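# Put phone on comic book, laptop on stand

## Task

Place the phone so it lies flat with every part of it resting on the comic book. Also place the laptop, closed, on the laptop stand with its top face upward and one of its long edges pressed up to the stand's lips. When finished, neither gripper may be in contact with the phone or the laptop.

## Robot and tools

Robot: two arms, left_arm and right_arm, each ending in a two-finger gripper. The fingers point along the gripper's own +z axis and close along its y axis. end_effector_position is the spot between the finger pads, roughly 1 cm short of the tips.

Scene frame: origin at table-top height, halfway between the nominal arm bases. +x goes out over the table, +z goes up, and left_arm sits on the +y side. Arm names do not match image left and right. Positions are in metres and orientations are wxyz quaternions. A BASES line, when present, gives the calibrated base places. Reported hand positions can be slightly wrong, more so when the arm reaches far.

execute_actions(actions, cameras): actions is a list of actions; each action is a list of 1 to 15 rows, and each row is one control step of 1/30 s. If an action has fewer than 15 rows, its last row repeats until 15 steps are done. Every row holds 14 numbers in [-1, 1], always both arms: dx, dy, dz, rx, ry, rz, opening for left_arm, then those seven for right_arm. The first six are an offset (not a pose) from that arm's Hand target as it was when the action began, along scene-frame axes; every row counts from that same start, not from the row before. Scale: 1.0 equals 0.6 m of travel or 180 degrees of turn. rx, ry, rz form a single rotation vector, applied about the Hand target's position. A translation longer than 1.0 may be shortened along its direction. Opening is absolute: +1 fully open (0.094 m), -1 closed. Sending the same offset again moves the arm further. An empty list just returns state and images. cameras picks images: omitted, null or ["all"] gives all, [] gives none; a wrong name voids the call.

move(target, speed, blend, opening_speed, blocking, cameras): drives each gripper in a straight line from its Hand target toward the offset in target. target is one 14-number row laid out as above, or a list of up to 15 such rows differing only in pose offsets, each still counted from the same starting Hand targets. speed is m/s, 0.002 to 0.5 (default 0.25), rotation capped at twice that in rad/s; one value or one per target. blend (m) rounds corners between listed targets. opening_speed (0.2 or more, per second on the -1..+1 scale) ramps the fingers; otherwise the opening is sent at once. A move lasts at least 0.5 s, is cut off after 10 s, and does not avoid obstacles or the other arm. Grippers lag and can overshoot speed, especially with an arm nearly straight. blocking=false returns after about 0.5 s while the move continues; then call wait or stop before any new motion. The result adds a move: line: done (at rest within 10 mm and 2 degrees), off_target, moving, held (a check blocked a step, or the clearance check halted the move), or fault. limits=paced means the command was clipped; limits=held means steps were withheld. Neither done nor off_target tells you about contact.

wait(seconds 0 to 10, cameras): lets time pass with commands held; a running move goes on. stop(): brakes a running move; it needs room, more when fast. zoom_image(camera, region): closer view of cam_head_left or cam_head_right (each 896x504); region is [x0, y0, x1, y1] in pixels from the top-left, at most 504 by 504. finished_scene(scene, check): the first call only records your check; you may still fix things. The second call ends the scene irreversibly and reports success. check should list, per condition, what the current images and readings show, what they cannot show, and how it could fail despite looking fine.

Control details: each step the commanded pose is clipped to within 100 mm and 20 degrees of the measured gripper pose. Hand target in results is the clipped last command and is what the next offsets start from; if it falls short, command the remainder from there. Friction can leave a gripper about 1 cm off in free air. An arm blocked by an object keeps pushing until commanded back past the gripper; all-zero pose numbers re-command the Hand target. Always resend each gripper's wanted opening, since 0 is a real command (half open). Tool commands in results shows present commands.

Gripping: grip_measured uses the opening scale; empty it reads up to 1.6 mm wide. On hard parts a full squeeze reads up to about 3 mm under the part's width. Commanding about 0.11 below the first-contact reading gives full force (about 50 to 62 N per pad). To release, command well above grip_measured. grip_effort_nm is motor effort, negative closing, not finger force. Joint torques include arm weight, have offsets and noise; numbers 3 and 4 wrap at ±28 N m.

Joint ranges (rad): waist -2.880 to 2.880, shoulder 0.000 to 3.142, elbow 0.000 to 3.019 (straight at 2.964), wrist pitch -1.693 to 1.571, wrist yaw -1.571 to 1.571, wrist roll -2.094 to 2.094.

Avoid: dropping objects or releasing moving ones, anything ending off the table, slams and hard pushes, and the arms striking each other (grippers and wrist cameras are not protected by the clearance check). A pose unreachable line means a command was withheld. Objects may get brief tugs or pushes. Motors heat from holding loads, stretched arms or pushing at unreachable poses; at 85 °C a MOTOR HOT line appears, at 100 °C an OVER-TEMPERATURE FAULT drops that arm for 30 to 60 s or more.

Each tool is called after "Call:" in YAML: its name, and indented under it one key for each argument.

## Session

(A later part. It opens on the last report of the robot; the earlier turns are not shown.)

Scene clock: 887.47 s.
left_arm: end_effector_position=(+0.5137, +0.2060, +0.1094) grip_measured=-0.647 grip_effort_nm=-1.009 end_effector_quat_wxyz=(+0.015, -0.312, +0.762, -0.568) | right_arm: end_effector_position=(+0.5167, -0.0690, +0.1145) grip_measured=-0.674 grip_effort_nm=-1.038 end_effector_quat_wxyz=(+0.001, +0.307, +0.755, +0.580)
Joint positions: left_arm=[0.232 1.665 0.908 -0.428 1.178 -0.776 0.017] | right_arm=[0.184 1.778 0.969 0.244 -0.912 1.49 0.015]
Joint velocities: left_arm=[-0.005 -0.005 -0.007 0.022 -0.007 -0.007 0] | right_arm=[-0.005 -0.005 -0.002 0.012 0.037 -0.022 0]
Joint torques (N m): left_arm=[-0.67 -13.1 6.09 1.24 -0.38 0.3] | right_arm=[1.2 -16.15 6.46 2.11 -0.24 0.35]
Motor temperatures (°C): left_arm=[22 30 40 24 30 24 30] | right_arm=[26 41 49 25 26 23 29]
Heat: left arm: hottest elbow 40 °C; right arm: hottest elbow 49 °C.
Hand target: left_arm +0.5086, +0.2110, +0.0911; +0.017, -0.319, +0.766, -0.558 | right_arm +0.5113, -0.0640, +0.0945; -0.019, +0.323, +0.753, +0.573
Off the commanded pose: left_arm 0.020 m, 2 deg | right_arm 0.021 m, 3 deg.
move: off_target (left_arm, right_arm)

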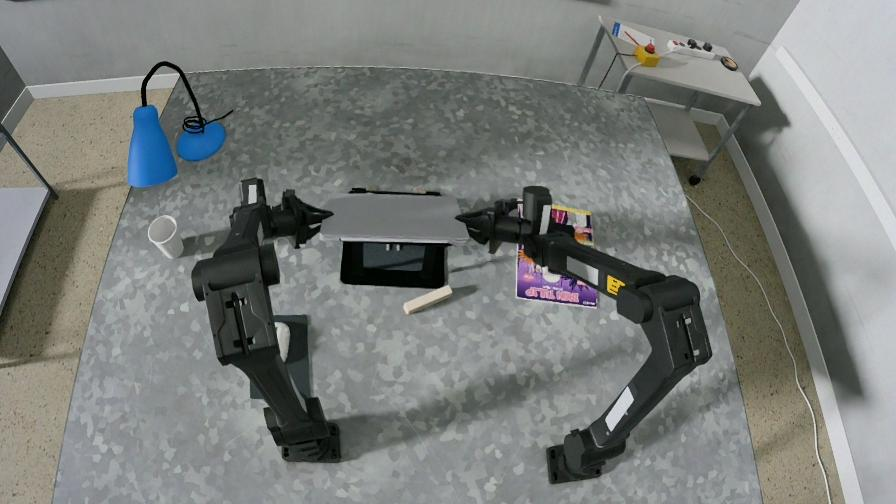

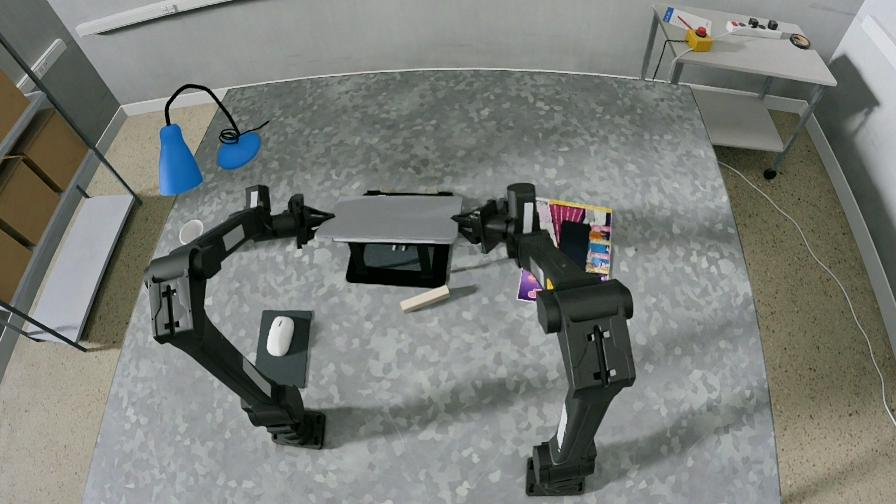

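Call:
move:
  target: [0.02,0.0,-0.03,0,0.0,0.0,-1,0.02,0.0,-0.03,0,0.0,0,-1]
  speed: 0.04

Call:
zoom_image:
  camera: "cam_head_left"
  region: [300, 150, 500, 300]

Call:
zoom_image:
  camera: "cam_head_right"
  region: [300, 150, 500, 300]

Scene clock: 891.87 s.
left_arm: end_effector_position=(+0.5198, +0.2068, +0.1038) grip_measured=-0.647 grip_effort_nm=-1.004 end_effector_quat_wxyz=(+0.019, -0.310, +0.757, -0.575) | right_arm: end_effector_position=(+0.5197, -0.0679, +0.1089) grip_measured=-0.674 grip_effort_nm=-1.038 end_effector_quat_wxyz=(+0.004, +0.304, +0.752, +0.585)
Joint positions: left_arm=[0.232 1.689 0.908 -0.369 1.19 -0.804 0.017] | right_arm=[0.184 1.8 0.969 0.288 -0.917 1.501 0.015]
Joint velocities: left_arm=[0.015 -0.015 -0.007 0.002 0.007 0.066 0] | right_arm=[-0.024 -0.005 -0.002 -0.002 -0.037 -0.081 0.001]
Joint torques (N m): left_arm=[-1.44 -10.4 7.61 1.36 -0.93 0.38] | right_arm=[0.91 -13.45 7.88 1.28 -0.19 0.21]
Motor temperatures (°C): left_arm=[22 30 40 24 30 24 30] | right_arm=[26 41 48 25 26 23 29]
Heat: left arm: hottest elbow 40 °C; right arm: hottest elbow 48 °C.
Hand target: left_arm +0.5206, +0.2108, +0.0732; +0.017, -0.319, +0.766, -0.558 | right_arm +0.5230, -0.0642, +0.0762; -0.020, +0.324, +0.752, +0.573
Off the commanded pose: left_arm 0.031 m, 2 deg | right_arm 0.033 m, 4 deg.
move: off_target (left_arm, right_arm)

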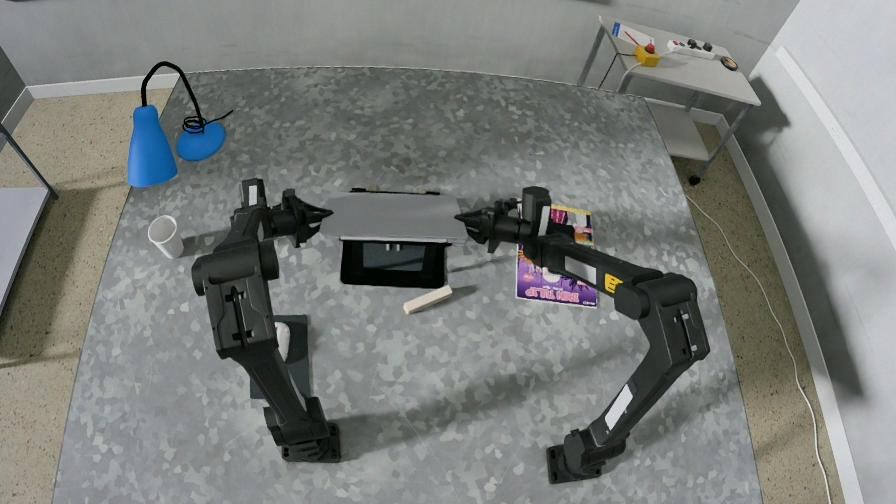

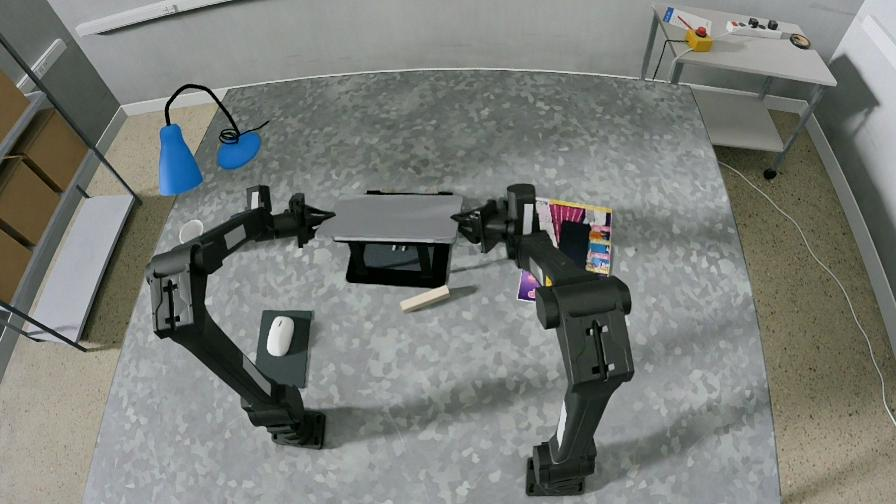

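Scaled by 2.520.

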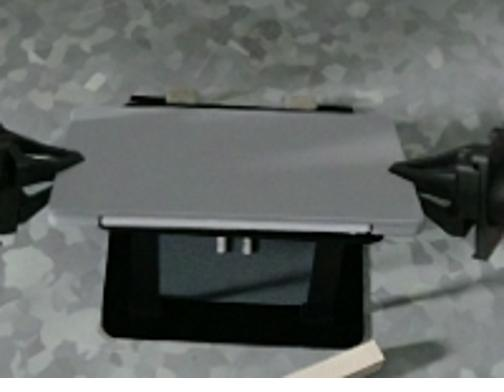

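Scaled by 2.520.

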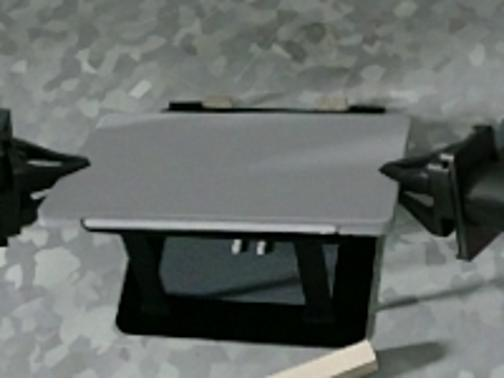

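Call:
move:
  target: [0.02,0.0,-0.012,0,0.0,0.0,-1,0.02,0.0,-0.012,0,0.0,0,-1]
  speed: 0.04

Call:
zoom_image:
  camera: "cam_head_left"
  region: [300, 150, 500, 300]

Call:
zoom_image:
  camera: "cam_head_right"
  region: [300, 150, 500, 300]

Scene clock: 895.37 s.
left_arm: end_effector_position=(+0.5290, +0.2091, +0.0981) grip_measured=-0.647 grip_effort_nm=-1.009 end_effector_quat_wxyz=(+0.020, -0.311, +0.755, -0.577) | right_arm: end_effector_position=(+0.5274, -0.0660, +0.1040) grip_measured=-0.674 grip_effort_nm=-1.043 end_effector_quat_wxyz=(+0.003, +0.303, +0.751, +0.586)
Joint positions: left_arm=[0.232 1.72 0.926 -0.341 1.193 -0.821 0.017] | right_arm=[0.184 1.828 0.991 0.294 -0.921 1.501 0.015]
Joint velocities: left_arm=[-0.005 -0.005 -0.002 0.017 0.007 -0.022 0] | right_arm=[-0.005 0.005 -0.007 0.002 -0.051 -0.037 0]
Joint torques (N m): left_arm=[-2.14 -10.7 8.14 1.18 -1.12 0.38] | right_arm=[0.5 -13.33 8.57 1.2 -0.19 0.19]
Motor temperatures (°C): left_arm=[22 30 39 24 30 24 30] | right_arm=[26 41 48 25 26 23 29]
Heat: left arm: hottest elbow 39 °C; right arm: hottest elbow 48 °C.
Hand target: left_arm +0.5326, +0.2106, +0.0661; +0.017, -0.319, +0.766, -0.558 | right_arm +0.5348, -0.0644, +0.0689; -0.019, +0.323, +0.753, +0.573
Off the commanded pose: left_arm 0.032 m, 3 deg | right_arm 0.036 m, 4 deg.
move: off_target (left_arm, right_arm)

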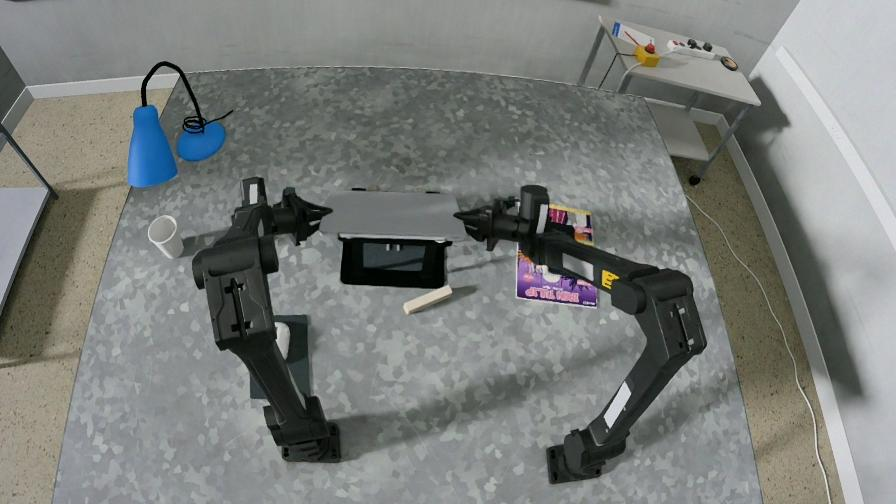

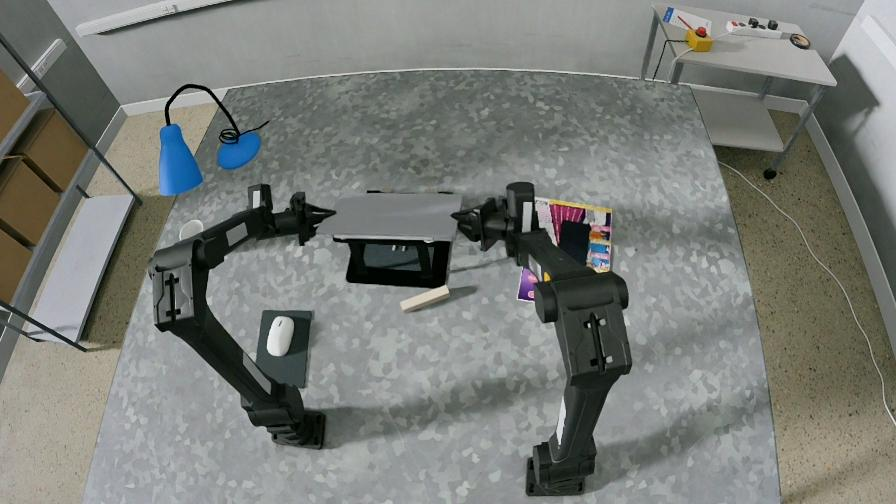

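Scaled by 2.520.

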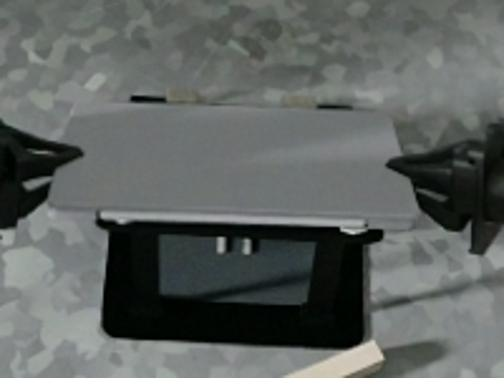

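Scaled by 2.520.

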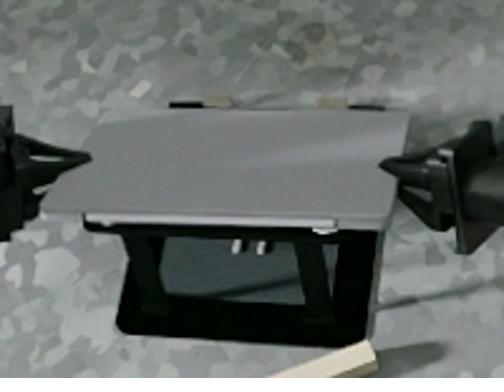

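Call:
zoom_image:
  camera: "cam_head_left"
  region: [340, 175, 400, 205]

Call:
zoom_image:
  camera: "cam_head_right"
  region: [360, 175, 420, 205]

Call:
zoom_image:
  camera: "cam_head_right"
  region: [410, 175, 470, 205]

Scaled by 8.400.

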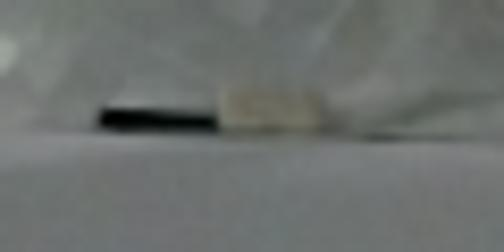

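Scaled by 8.400.

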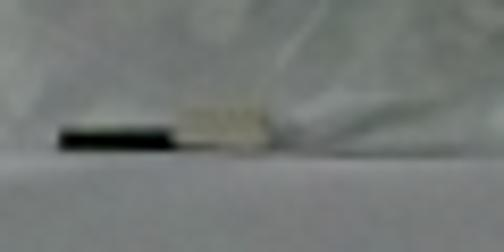

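Scaled by 8.400.

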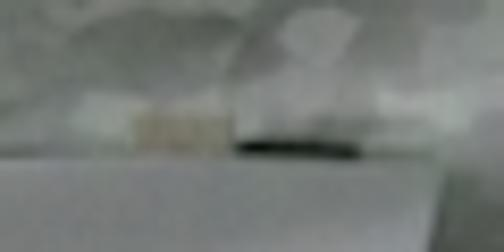

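Call:
move:
  target: [0.014,0.0,-0.008,0,0.0,0.0,-1,0.014,0.0,-0.008,0,0.0,0,-1]
  speed: 0.04
  cameras: ["cam_head_left","cam_head_right"]

Call:
zoom_image:
  camera: "cam_head_left"
  region: [340, 175, 400, 205]

Call:
zoom_image:
  camera: "cam_head_left"
  region: [300, 150, 500, 300]

Scene clock: 903.00 s.
left_arm: end_effector_position=(+0.5369, +0.2108, +0.0936) grip_measured=-0.647 grip_effort_nm=-1.004 end_effector_quat_wxyz=(+0.021, -0.312, +0.754, -0.577) | right_arm: end_effector_position=(+0.5352, -0.0645, +0.0995) grip_measured=-0.674 grip_effort_nm=-1.043 end_effector_quat_wxyz=(+0.002, +0.302, +0.751, +0.587)
Joint positions: left_arm=[0.231 1.744 0.944 -0.326 1.193 -0.83 0.017] | right_arm=[0.184 1.853 1.015 0.294 -0.923 1.501 0.015]
Joint velocities: left_arm=[-0.005 -0.005 -0.007 0.002 -0.037 0.007 0] | right_arm=[0.015 -0.005 -0.002 -0.007 -0.051 0.022 0]
Joint torques (N m): left_arm=[-2.37 -10.29 8.18 1.39 -1.17 0.42] | right_arm=[0.32 -13.68 8.62 1.13 -0.19 0.17]
Motor temperatures (°C): left_arm=[22 29 39 24 31 24 30] | right_arm=[26 40 47 25 26 23 29]
Heat: left arm: hottest elbow 39 °C; right arm: hottest elbow 47 °C.
Hand target: left_arm +0.5411, +0.2106, +0.0614; +0.017, -0.319, +0.766, -0.558 | right_arm +0.5430, -0.0645, +0.0639; -0.020, +0.323, +0.753, +0.573
Off the commanded pose: left_arm 0.033 m, 3 deg | right_arm 0.036 m, 4 deg.
move: off_target (left_arm, right_arm)

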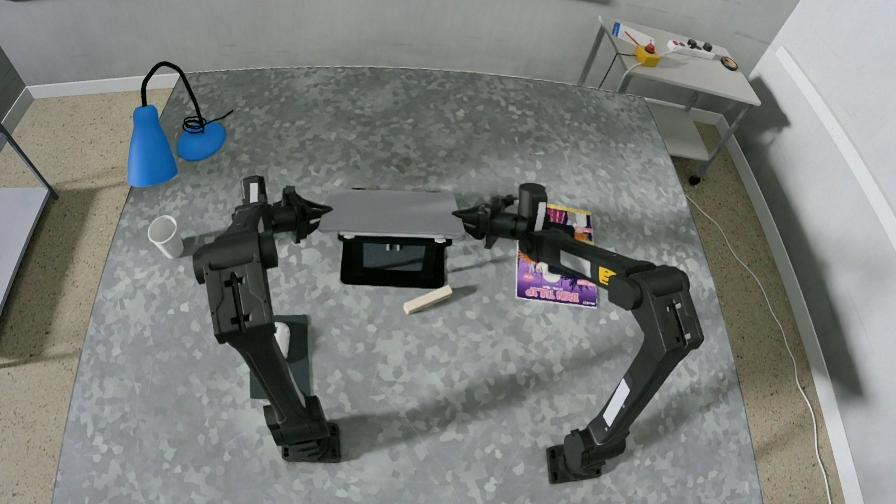

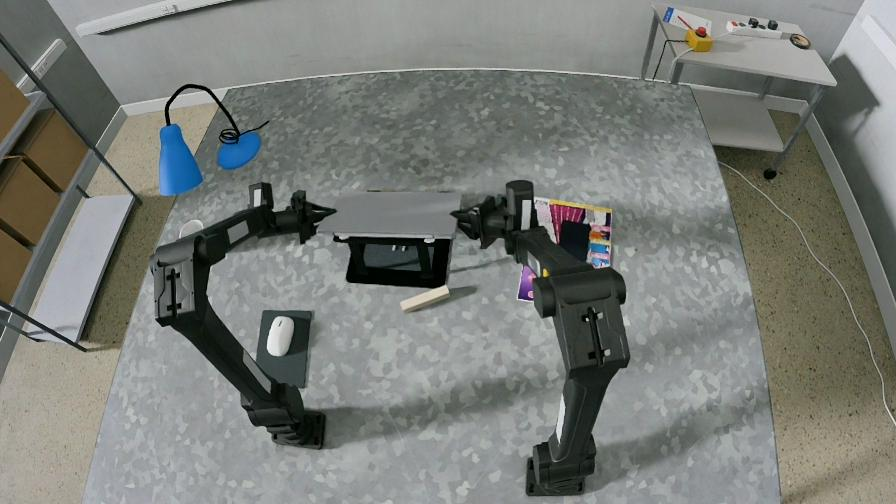

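Scaled by 8.400.

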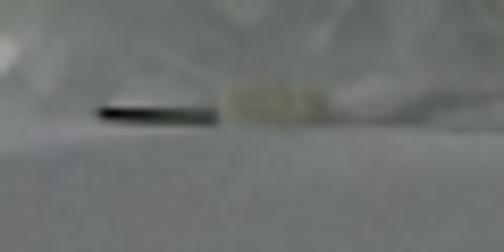

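Scaled by 2.520.

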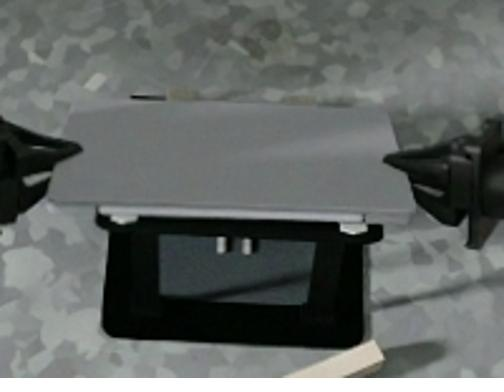

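Call:
execute_actions:
  actions: []

Call:
zoom_image:
  camera: "cam_head_left"
  region: [320, 160, 470, 310]

Call:
zoom_image:
  camera: "cam_head_left"
  region: [350, 165, 440, 215]

Scene clock: 913.13 s.
left_arm: end_effector_position=(+0.5370, +0.2108, +0.0937) grip_measured=-0.647 grip_effort_nm=-1.004 end_effector_quat_wxyz=(+0.021, -0.312, +0.754, -0.577) | right_arm: end_effector_position=(+0.5352, -0.0645, +0.0995) grip_measured=-0.674 grip_effort_nm=-1.033 end_effector_quat_wxyz=(+0.002, +0.302, +0.751, +0.587)
Joint positions: left_arm=[0.231 1.744 0.944 -0.325 1.193 -0.83 0.017] | right_arm=[0.184 1.853 1.015 0.294 -0.923 1.501 0.015]
Joint velocities: left_arm=[-0.005 -0.015 -0.007 0.002 0.037 -0.022 0] | right_arm=[0.015 0.005 -0.012 0.002 0.007 0.022 0.001]
Joint torques (N m): left_arm=[-1.49 -10.58 8.31 1.18 -1.2 0.37] | right_arm=[0.32 -13.74 8.58 1.13 -0.2 0.16]
Motor temperatures (°C): left_arm=[22 29 39 24 31 24 30] | right_arm=[26 40 47 25 26 23 29]
Heat: left arm: hottest elbow 39 °C; right arm: hottest elbow 47 °C.
Hand target: left_arm +0.5411, +0.2106, +0.0614; +0.017, -0.319, +0.766, -0.558 | right_arm +0.5430, -0.0645, +0.0639; -0.020, +0.323, +0.753, +0.573
Tool commands: left_gripper/opening=-1.0 right_gripper/opening=-1.0
Off the commanded pose: left_arm 0.033 m, 3 deg | right_arm 0.036 m, 4 deg.

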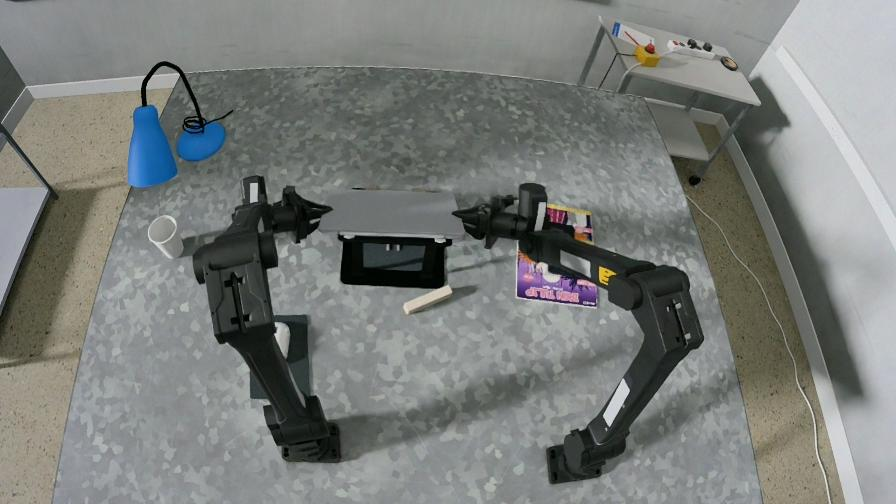

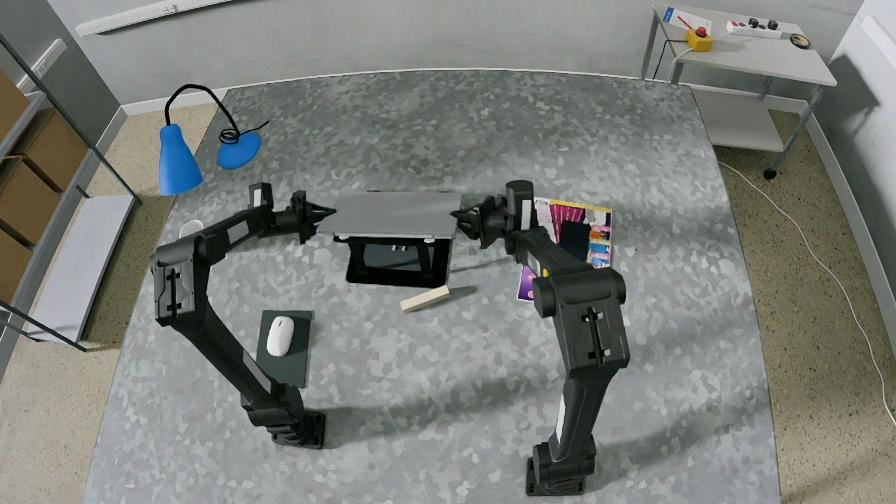

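Scaled by 3.360.

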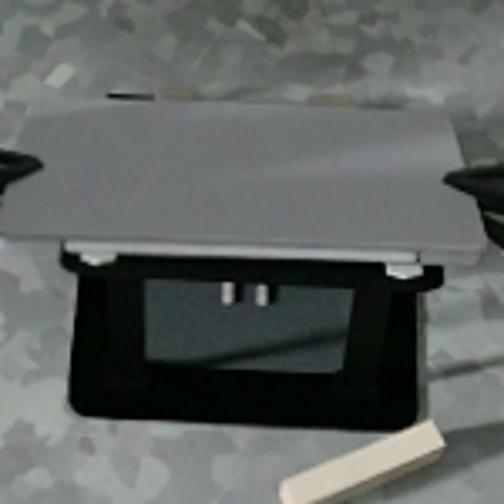

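Scaled by 5.600.

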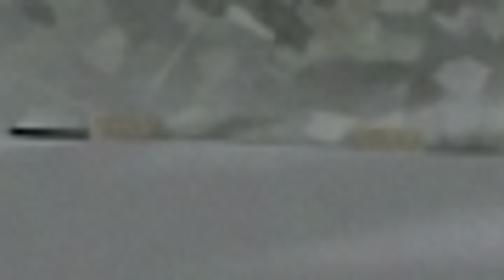

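Call:
move:
  target: [0.010, 0, -0.005, 0, 0, 0, -1, 0.010, 0, -0.005, 0, 0, 0, -1]
  speed: 0.02
  cameras: ["cam_head_left"]

Call:
zoom_image:
  camera: "cam_head_left"
  region: [320, 160, 470, 310]

Call:
zoom_image:
  camera: "cam_head_left"
  region: [350, 165, 440, 215]

Scene clock: 934.80 s.
left_arm: end_effector_position=(+0.5427, +0.2116, +0.0905) grip_measured=-0.647 grip_effort_nm=-1.009 end_effector_quat_wxyz=(+0.021, -0.313, +0.754, -0.577) | right_arm: end_effector_position=(+0.5411, -0.0636, +0.0964) grip_measured=-0.674 grip_effort_nm=-1.038 end_effector_quat_wxyz=(+0.001, +0.302, +0.751, +0.587)
Joint positions: left_arm=[0.23 1.762 0.958 -0.316 1.193 -0.837 0.017] | right_arm=[0.183 1.871 1.033 0.294 -0.925 1.501 0.015]
Joint velocities: left_arm=[-0.015 -0.005 -0.012 0.007 -0.022 -0.037 -0.001] | right_arm=[-0.005 -0.005 0.007 -0.012 -0.007 -0.037 -0.001]
Joint torques (N m): left_arm=[-2.2 -10.75 8.46 1.03 -1.24 0.34] | right_arm=[0.21 -14.21 8.61 1.03 -0.2 0.14]
Motor temperatures (°C): left_arm=[22 28 38 24 32 24 30] | right_arm=[26 39 46 25 26 23 29]
Heat: left arm: hottest elbow 38 °C; right arm: hottest elbow 46 °C.
Hand target: left_arm +0.5471, +0.2106, +0.0584; +0.017, -0.319, +0.766, -0.558 | right_arm +0.5490, -0.0646, +0.0607; -0.019, +0.323, +0.753, +0.573
Off the commanded pose: left_arm 0.032 m, 3 deg | right_arm 0.036 m, 4 deg.
move: off_target (left_arm, right_arm)
Images, in order (width x height): cam_head_left 896x504.

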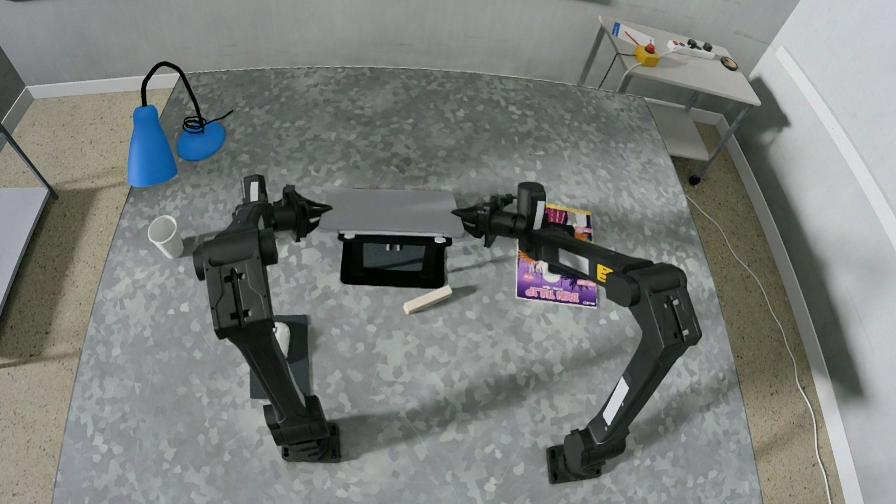

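Scaled by 3.360.

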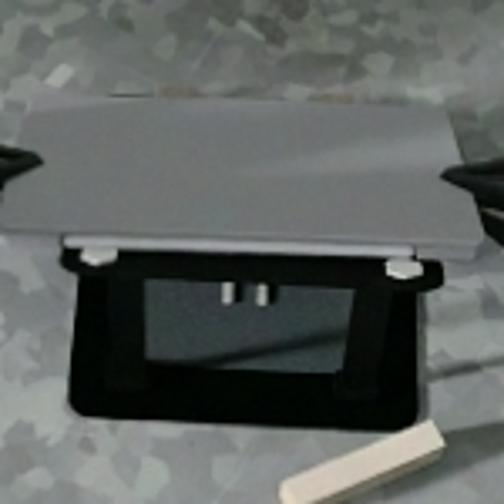

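Scaled by 5.600.

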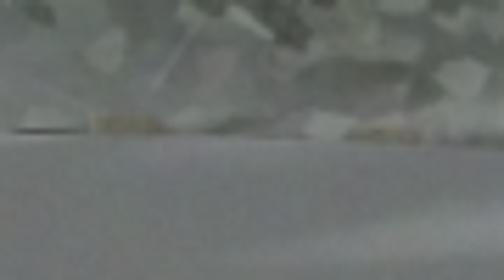

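Call:
move:
  target: [0.010, 0, -0.006, 0, 0, 0, -1, 0.010, 0, -0.006, 0, 0, 0, -1]
  speed: 0.02
  cameras: ["cam_head_left"]

Call:
zoom_image:
  camera: "cam_head_left"
  region: [320, 160, 470, 310]

Call:
zoom_image:
  camera: "cam_head_left"
  region: [350, 165, 440, 215]

Scene clock: 938.37 s.
left_arm: end_effector_position=(+0.5485, +0.2123, +0.0875) grip_measured=-0.647 grip_effort_nm=-1.009 end_effector_quat_wxyz=(+0.021, -0.313, +0.754, -0.577) | right_arm: end_effector_position=(+0.5471, -0.0631, +0.0933) grip_measured=-0.674 grip_effort_nm=-1.043 end_effector_quat_wxyz=(+0.001, +0.302, +0.751, +0.587)
Joint positions: left_arm=[0.228 1.779 0.972 -0.307 1.191 -0.843 0.017] | right_arm=[0.182 1.888 1.05 0.294 -0.926 1.501 0.015]
Joint velocities: left_arm=[-0.005 -0.005 -0.002 -0.017 -0.066 -0.051 0] | right_arm=[-0.005 -0.005 0.007 -0.007 0.066 -0.037 -0.001]
Joint torques (N m): left_arm=[-1.9 -11.05 8.43 1.16 -1.19 0.44] | right_arm=[0.15 -14.45 8.64 0.98 -0.21 0.13]
Motor temperatures (°C): left_arm=[22 28 38 24 32 24 30] | right_arm=[26 39 46 25 26 23 29]
Heat: left arm: hottest elbow 38 °C; right arm: hottest elbow 46 °C.
Hand target: left_arm +0.5532, +0.2106, +0.0550; +0.017, -0.319, +0.766, -0.558 | right_arm +0.5550, -0.0649, +0.0571; -0.019, +0.323, +0.753, +0.573
Off the commanded pose: left_arm 0.033 m, 3 deg | right_arm 0.037 m, 4 deg.
move: off_target (left_arm, right_arm)
Images, in order (width x height): cam_head_left 896x504.

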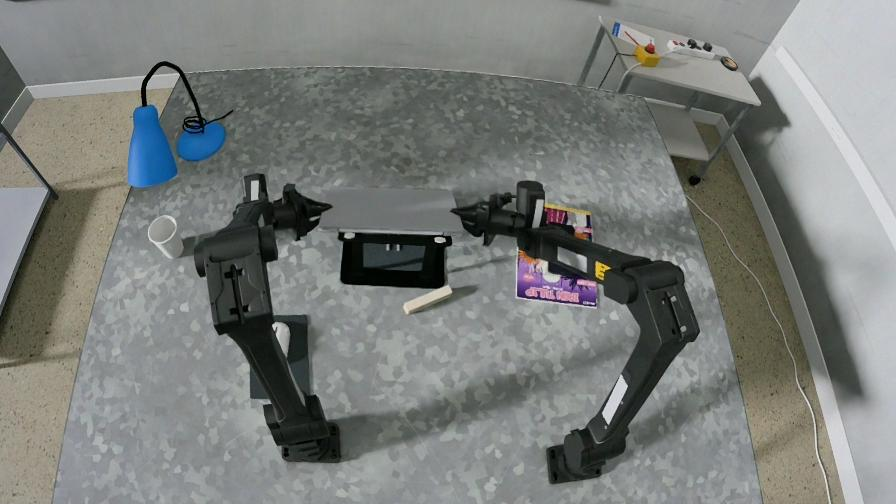

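Scaled by 3.360.

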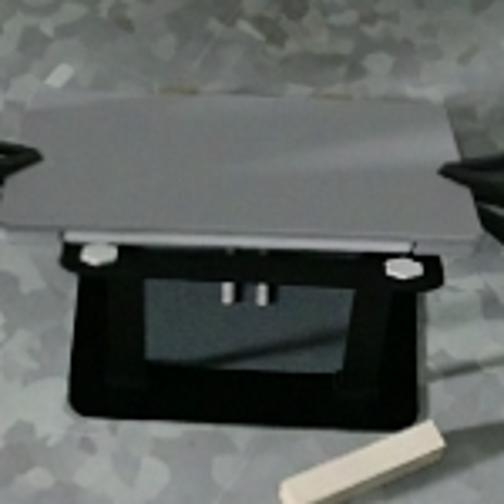

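Scaled by 5.600.

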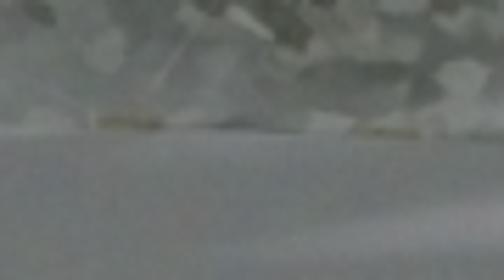

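Call:
move:
  target: [0.008, 0, -0.006, 0, 0, 0, -1, 0.008, 0, -0.006, 0, 0, 0, -1]
  speed: 0.02
  cameras: ["cam_head_left"]

Call:
zoom_image:
  camera: "cam_head_left"
  region: [320, 160, 470, 310]

Call:
zoom_image:
  camera: "cam_head_left"
  region: [350, 165, 440, 215]

Scene clock: 941.93 s.
left_arm: end_effector_position=(+0.5532, +0.2126, +0.0847) grip_measured=-0.647 grip_effort_nm=-1.004 end_effector_quat_wxyz=(+0.022, -0.313, +0.754, -0.577) | right_arm: end_effector_position=(+0.5519, -0.0624, +0.0904) grip_measured=-0.674 grip_effort_nm=-1.038 end_effector_quat_wxyz=(+0.000, +0.302, +0.751, +0.587)
Joint positions: left_arm=[0.226 1.793 0.983 -0.297 1.19 -0.85 0.017] | right_arm=[0.181 1.903 1.065 0.294 -0.928 1.501 0.015]
Joint velocities: left_arm=[-0.005 -0.005 0.017 0.002 0.007 -0.037 -0.001] | right_arm=[0.005 0.005 -0.007 -0.012 0.007 -0.051 0]
Joint torques (N m): left_arm=[-2.02 -11.22 8.54 1.31 -1.22 0.38] | right_arm=[0.15 -14.62 8.58 0.98 -0.21 0.11]
Motor temperatures (°C): left_arm=[22 28 38 24 32 24 30] | right_arm=[26 39 46 25 26 23 29]
Heat: left arm: hottest elbow 38 °C; right arm: hottest elbow 46 °C.
Hand target: left_arm +0.5579, +0.2105, +0.0513; +0.017, -0.319, +0.766, -0.558 | right_arm +0.5596, -0.0648, +0.0533; -0.020, +0.323, +0.753, +0.573
Off the commanded pose: left_arm 0.034 m, 3 deg | right_arm 0.038 m, 4 deg.
move: off_target (left_arm, right_arm)
Images, in order (width x height): cam_head_left 896x504.

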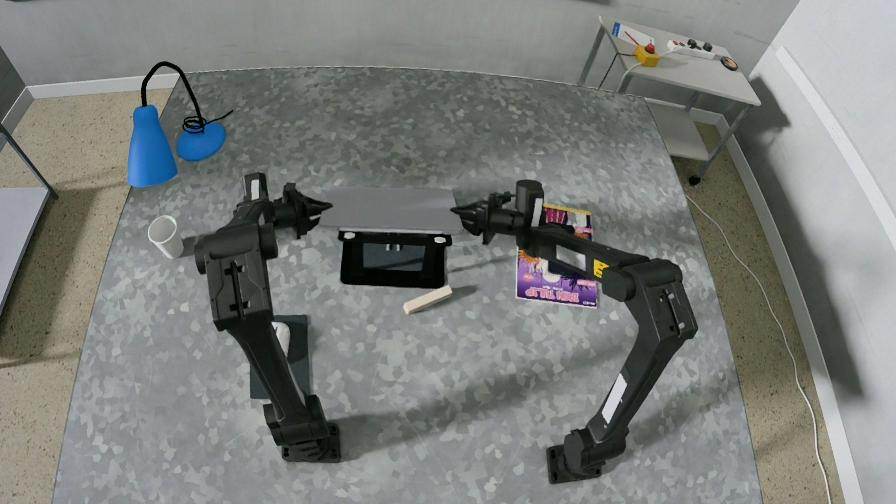

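Scaled by 3.360.

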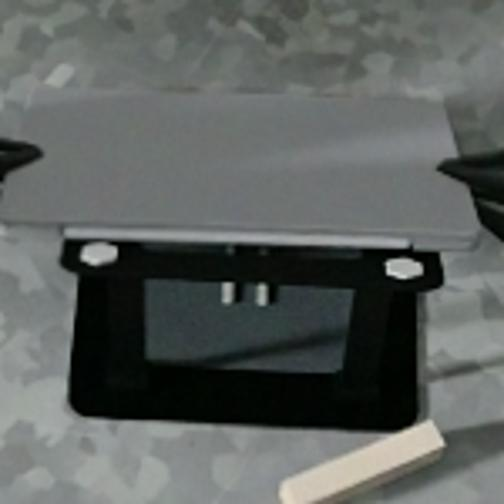

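Scaled by 5.600.

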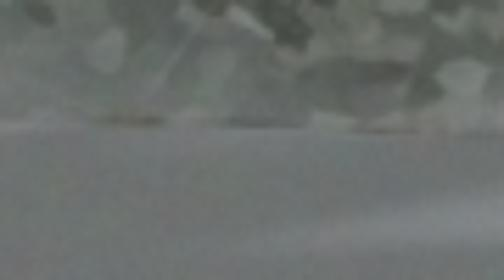

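Call:
move:
  target: [0.008, 0, -0.005, 0, 0, 0, -1, 0.008, 0, -0.005, 0, 0, 0, -1]
  speed: 0.02
  cameras: ["cam_head_left"]

Call:
zoom_image:
  camera: "cam_head_left"
  region: [320, 160, 470, 310]

Call:
zoom_image:
  camera: "cam_head_left"
  region: [350, 165, 440, 215]

Scene clock: 949.90 s.
left_arm: end_effector_position=(+0.5583, +0.2126, +0.0820) grip_measured=-0.647 grip_effort_nm=-1.009 end_effector_quat_wxyz=(+0.022, -0.313, +0.754, -0.577) | right_arm: end_effector_position=(+0.5570, -0.0620, +0.0879) grip_measured=-0.674 grip_effort_nm=-1.038 end_effector_quat_wxyz=(+0.000, +0.302, +0.751, +0.588)
Joint positions: left_arm=[0.223 1.808 0.995 -0.289 1.189 -0.855 0.017] | right_arm=[0.18 1.918 1.08 0.294 -0.93 1.501 0.015]
Joint velocities: left_arm=[-0.015 -0.015 -0.007 0.007 0.037 -0.022 -0.001] | right_arm=[-0.015 -0.005 -0.022 -0.002 0.066 0.037 0.001]
Joint torques (N m): left_arm=[-1.61 -12.34 8.4 1.17 -1.24 0.36] | right_arm=[0.09 -14.86 8.57 0.92 -0.21 0.1]
Motor temperatures (°C): left_arm=[22 28 38 24 32 24 30] | right_arm=[26 39 46 25 26 23 30]
Heat: left arm: hottest elbow 38 °C; right arm: hottest elbow 46 °C.
Hand target: left_arm +0.5628, +0.2105, +0.0484; +0.017, -0.319, +0.766, -0.558 | right_arm +0.5645, -0.0648, +0.0504; -0.019, +0.323, +0.753, +0.573
Off the commanded pose: left_arm 0.034 m, 3 deg | right_arm 0.038 m, 4 deg.
move: off_target (left_arm, right_arm)
Images, in order (width x height): cam_head_left 896x504.

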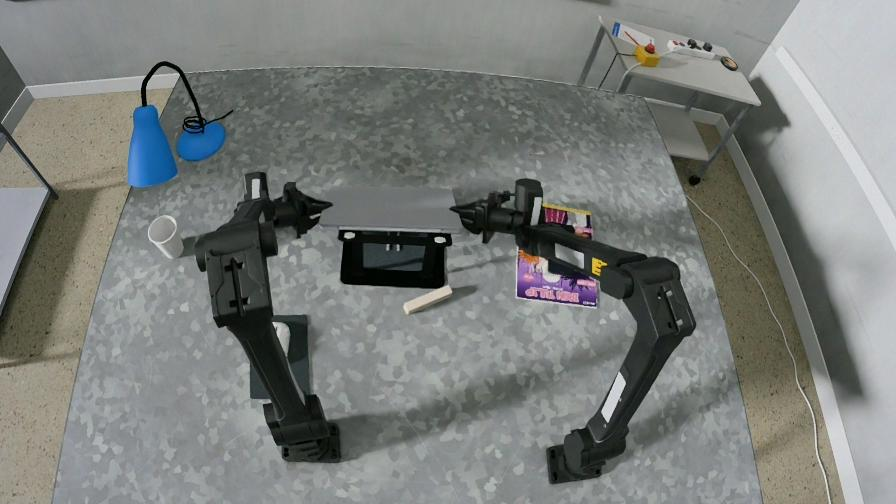

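Scaled by 3.360.

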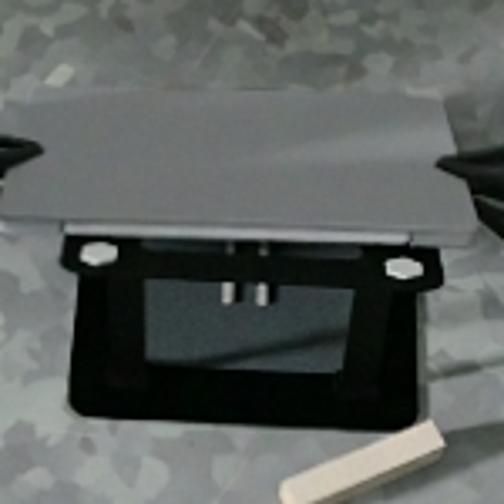

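Scaled by 5.600.

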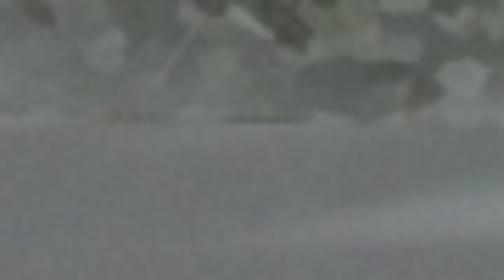

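Call:
move:
  target: [0.009, 0, -0.005, 0, 0, 0, -1, 0.009, 0, -0.005, 0, 0, 0, -1]
  speed: 0.02
  cameras: ["cam_head_left"]

Call:
zoom_image:
  camera: "cam_head_left"
  region: [320, 160, 470, 310]

Scene clock: 960.57 s.
left_arm: end_effector_position=(+0.5634, +0.2126, +0.0791) grip_measured=-0.647 grip_effort_nm=-1.009 end_effector_quat_wxyz=(+0.021, -0.313, +0.754, -0.577) | right_arm: end_effector_position=(+0.5621, -0.0617, +0.0850) grip_measured=-0.674 grip_effort_nm=-1.033 end_effector_quat_wxyz=(+0.000, +0.302, +0.751, +0.588)
Joint positions: left_arm=[0.22 1.823 1.008 -0.283 1.188 -0.861 0.017] | right_arm=[0.179 1.934 1.096 0.294 -0.931 1.501 0.015]
Joint velocities: left_arm=[-0.015 -0.015 -0.012 -0.017 -0.007 0.037 -0.001] | right_arm=[-0.005 0.005 0.002 -0.007 0.007 -0.066 0.001]
Joint torques (N m): left_arm=[-2.02 -11.75 8.32 1.16 -1.26 0.4] | right_arm=[0.03 -15.21 8.66 0.83 -0.22 0.09]
Motor temperatures (°C): left_arm=[22 28 38 24 32 24 30] | right_arm=[26 38 46 25 25 23 30]
Heat: left arm: hottest elbow 38 °C; right arm: hottest elbow 46 °C.
Hand target: left_arm +0.5682, +0.2105, +0.0454; +0.017, -0.319, +0.766, -0.558 | right_arm +0.5697, -0.0649, +0.0472; -0.019, +0.323, +0.753, +0.573
Off the commanded pose: left_arm 0.034 m, 3 deg | right_arm 0.038 m, 4 deg.
move: off_target (left_arm, right_arm)
Images, in order (width x height): cam_head_left 896x504.

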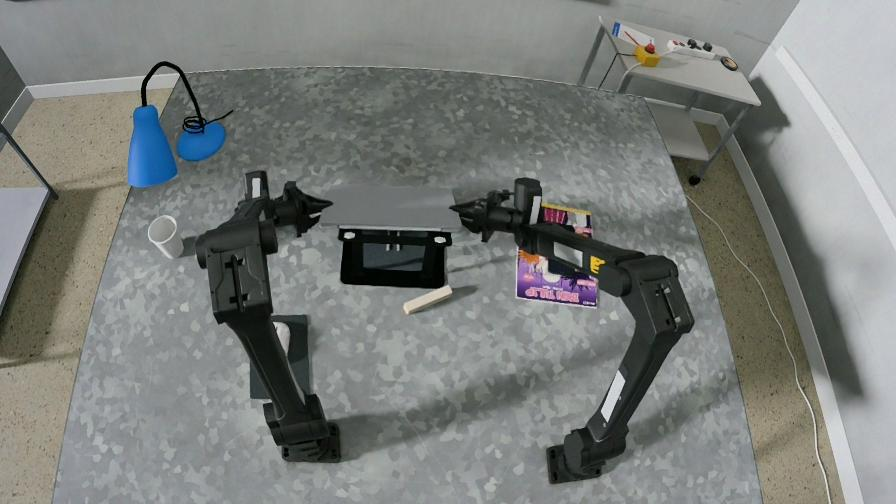

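Scaled by 3.360.

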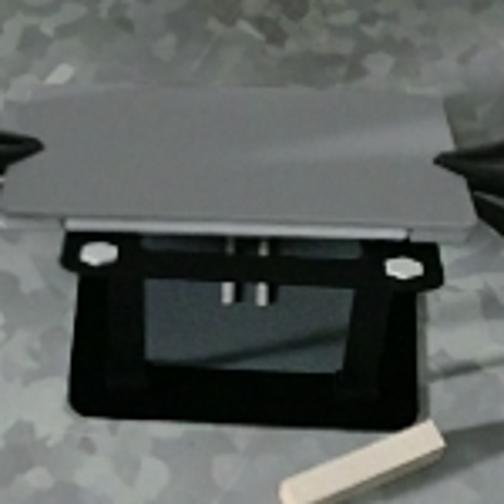

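Call:
execute_actions:
  actions: []

Call:
zoom_image:
  camera: "cam_head_right"
  region: [320, 170, 480, 250]

Call:
zoom_image:
  camera: "cam_head_left"
  region: [310, 170, 470, 250]

Scene clock: 975.87 s.
left_arm: end_effector_position=(+0.5634, +0.2126, +0.0791) grip_measured=-0.647 grip_effort_nm=-1.004 end_effector_quat_wxyz=(+0.021, -0.313, +0.754, -0.577) | right_arm: end_effector_position=(+0.5621, -0.0617, +0.0850) grip_measured=-0.674 grip_effort_nm=-1.043 end_effector_quat_wxyz=(+0.000, +0.302, +0.751, +0.588)
Joint positions: left_arm=[0.22 1.823 1.008 -0.283 1.188 -0.861 0.017] | right_arm=[0.179 1.934 1.096 0.294 -0.931 1.501 0.015]
Joint velocities: left_arm=[-0.015 -0.005 -0.007 -0.007 0.022 -0.007 0] | right_arm=[-0.015 0.015 -0.007 -0.002 -0.007 -0.037 -0.001]
Joint torques (N m): left_arm=[-2.02 -11.28 8.58 1.11 -1.2 0.4] | right_arm=[-0.09 -15.15 8.64 0.84 -0.22 0.09]
Motor temperatures (°C): left_arm=[22 28 37 24 32 24 30] | right_arm=[26 38 47 25 25 23 30]
Heat: left arm: hottest elbow 37 °C; right arm: hottest elbow 47 °C.
Hand target: left_arm +0.5682, +0.2105, +0.0454; +0.017, -0.320, +0.766, -0.558 | right_arm +0.5697, -0.0649, +0.0472; -0.019, +0.323, +0.753, +0.573
Tool commands: left_gripper/opening=-1.0 right_gripper/opening=-1.0
Off the commanded pose: left_arm 0.034 m, 3 deg | right_arm 0.038 m, 4 deg.

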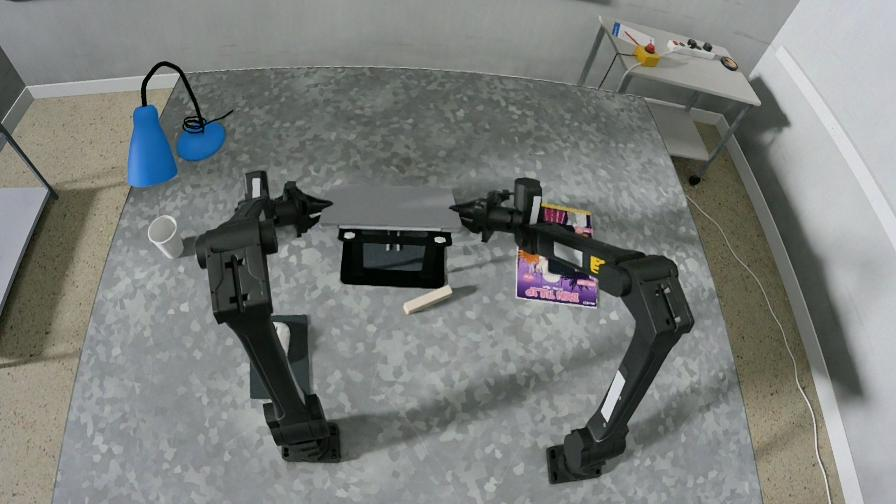

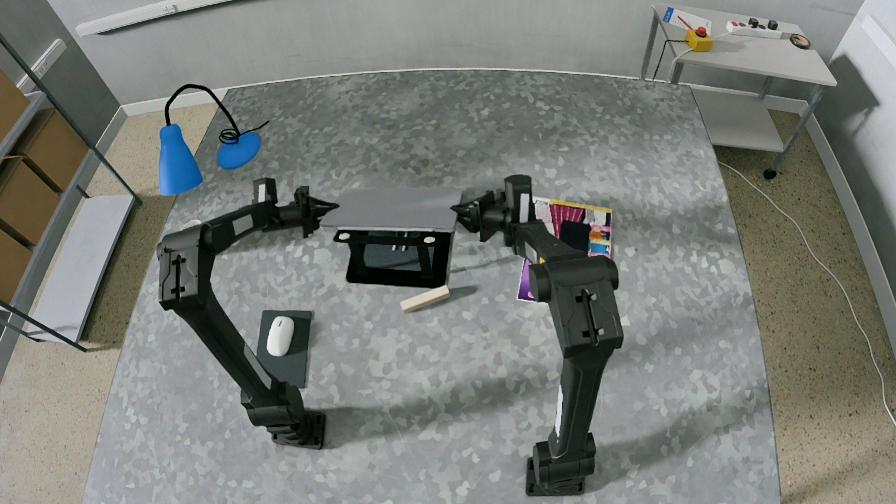

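Scaled by 3.150.

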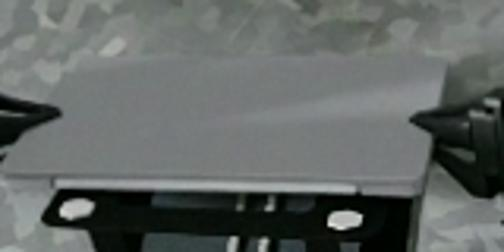

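Scaled by 3.150.

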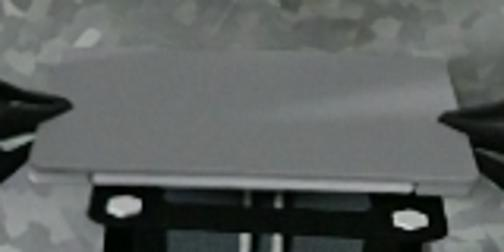

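Call:
move:
  target: [0.014, 0, -0.008, 0, 0, 0, -1, 0.014, 0, -0.008, 0, 0, 0, -1]
  speed: 0.02
  cameras: ["cam_head_left"]

Call:
zoom_image:
  camera: "cam_head_left"
  region: [320, 160, 470, 310]

Scene clock: 981.57 s.
left_arm: end_effector_position=(+0.5654, +0.2123, +0.0780) grip_measured=-0.647 grip_effort_nm=-1.009 end_effector_quat_wxyz=(+0.019, -0.314, +0.753, -0.578) | right_arm: end_effector_position=(+0.5644, -0.0619, +0.0839) grip_measured=-0.674 grip_effort_nm=-1.038 end_effector_quat_wxyz=(-0.003, +0.299, +0.750, +0.590)
Joint positions: left_arm=[0.219 1.831 1.014 -0.281 1.191 -0.866 0.017] | right_arm=[0.176 1.943 1.106 0.294 -0.944 1.499 0.015]
Joint velocities: left_arm=[0.015 0.015 -0.002 0.007 -0.095 -0.007 0.001] | right_arm=[0.005 0.005 -0.002 0.002 -0.022 -0.007 0.001]
Joint torques (N m): left_arm=[-2.49 -10.93 9.83 1.44 -1.38 0.32] | right_arm=[-0.15 -14.21 9.52 0.7 0.11 0.07]
Motor temperatures (°C): left_arm=[22 28 37 24 32 24 30] | right_arm=[26 38 47 25 25 23 30]
Heat: left arm: hottest elbow 37 °C; right arm: hottest elbow 47 °C.
Hand target: left_arm +0.5766, +0.2104, +0.0407; +0.017, -0.319, +0.766, -0.558 | right_arm +0.5781, -0.0652, +0.0421; -0.019, +0.323, +0.752, +0.573
Off the commanded pose: left_arm 0.039 m, 3 deg | right_arm 0.044 m, 4 deg.
move: off_target (left_arm, right_arm)
Images, in order (width x height): cam_head_left 896x504.

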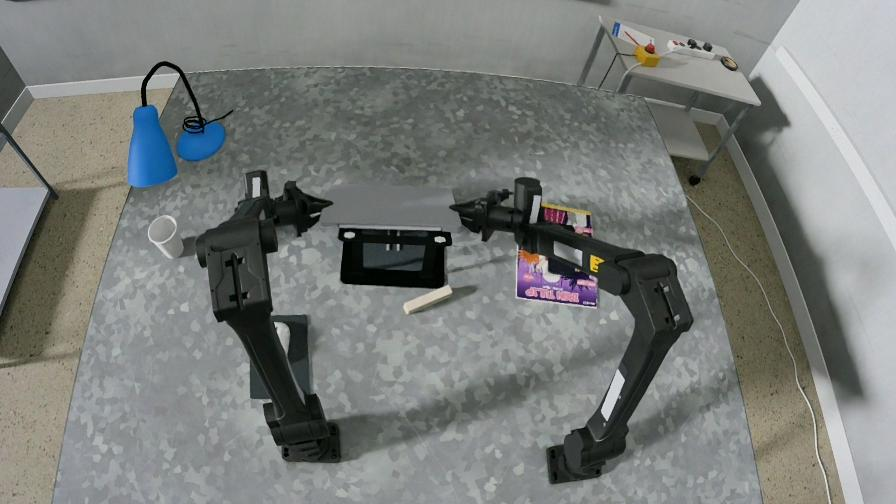

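Scaled by 3.360.

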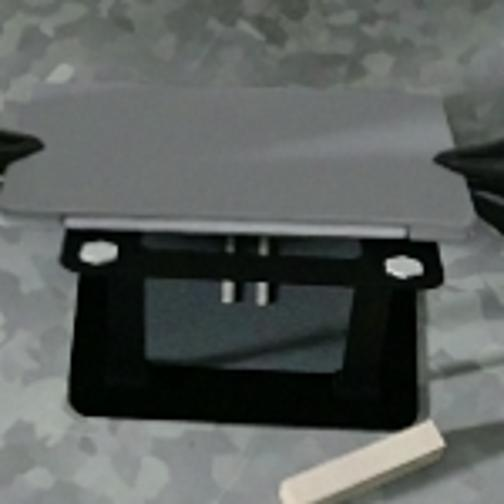

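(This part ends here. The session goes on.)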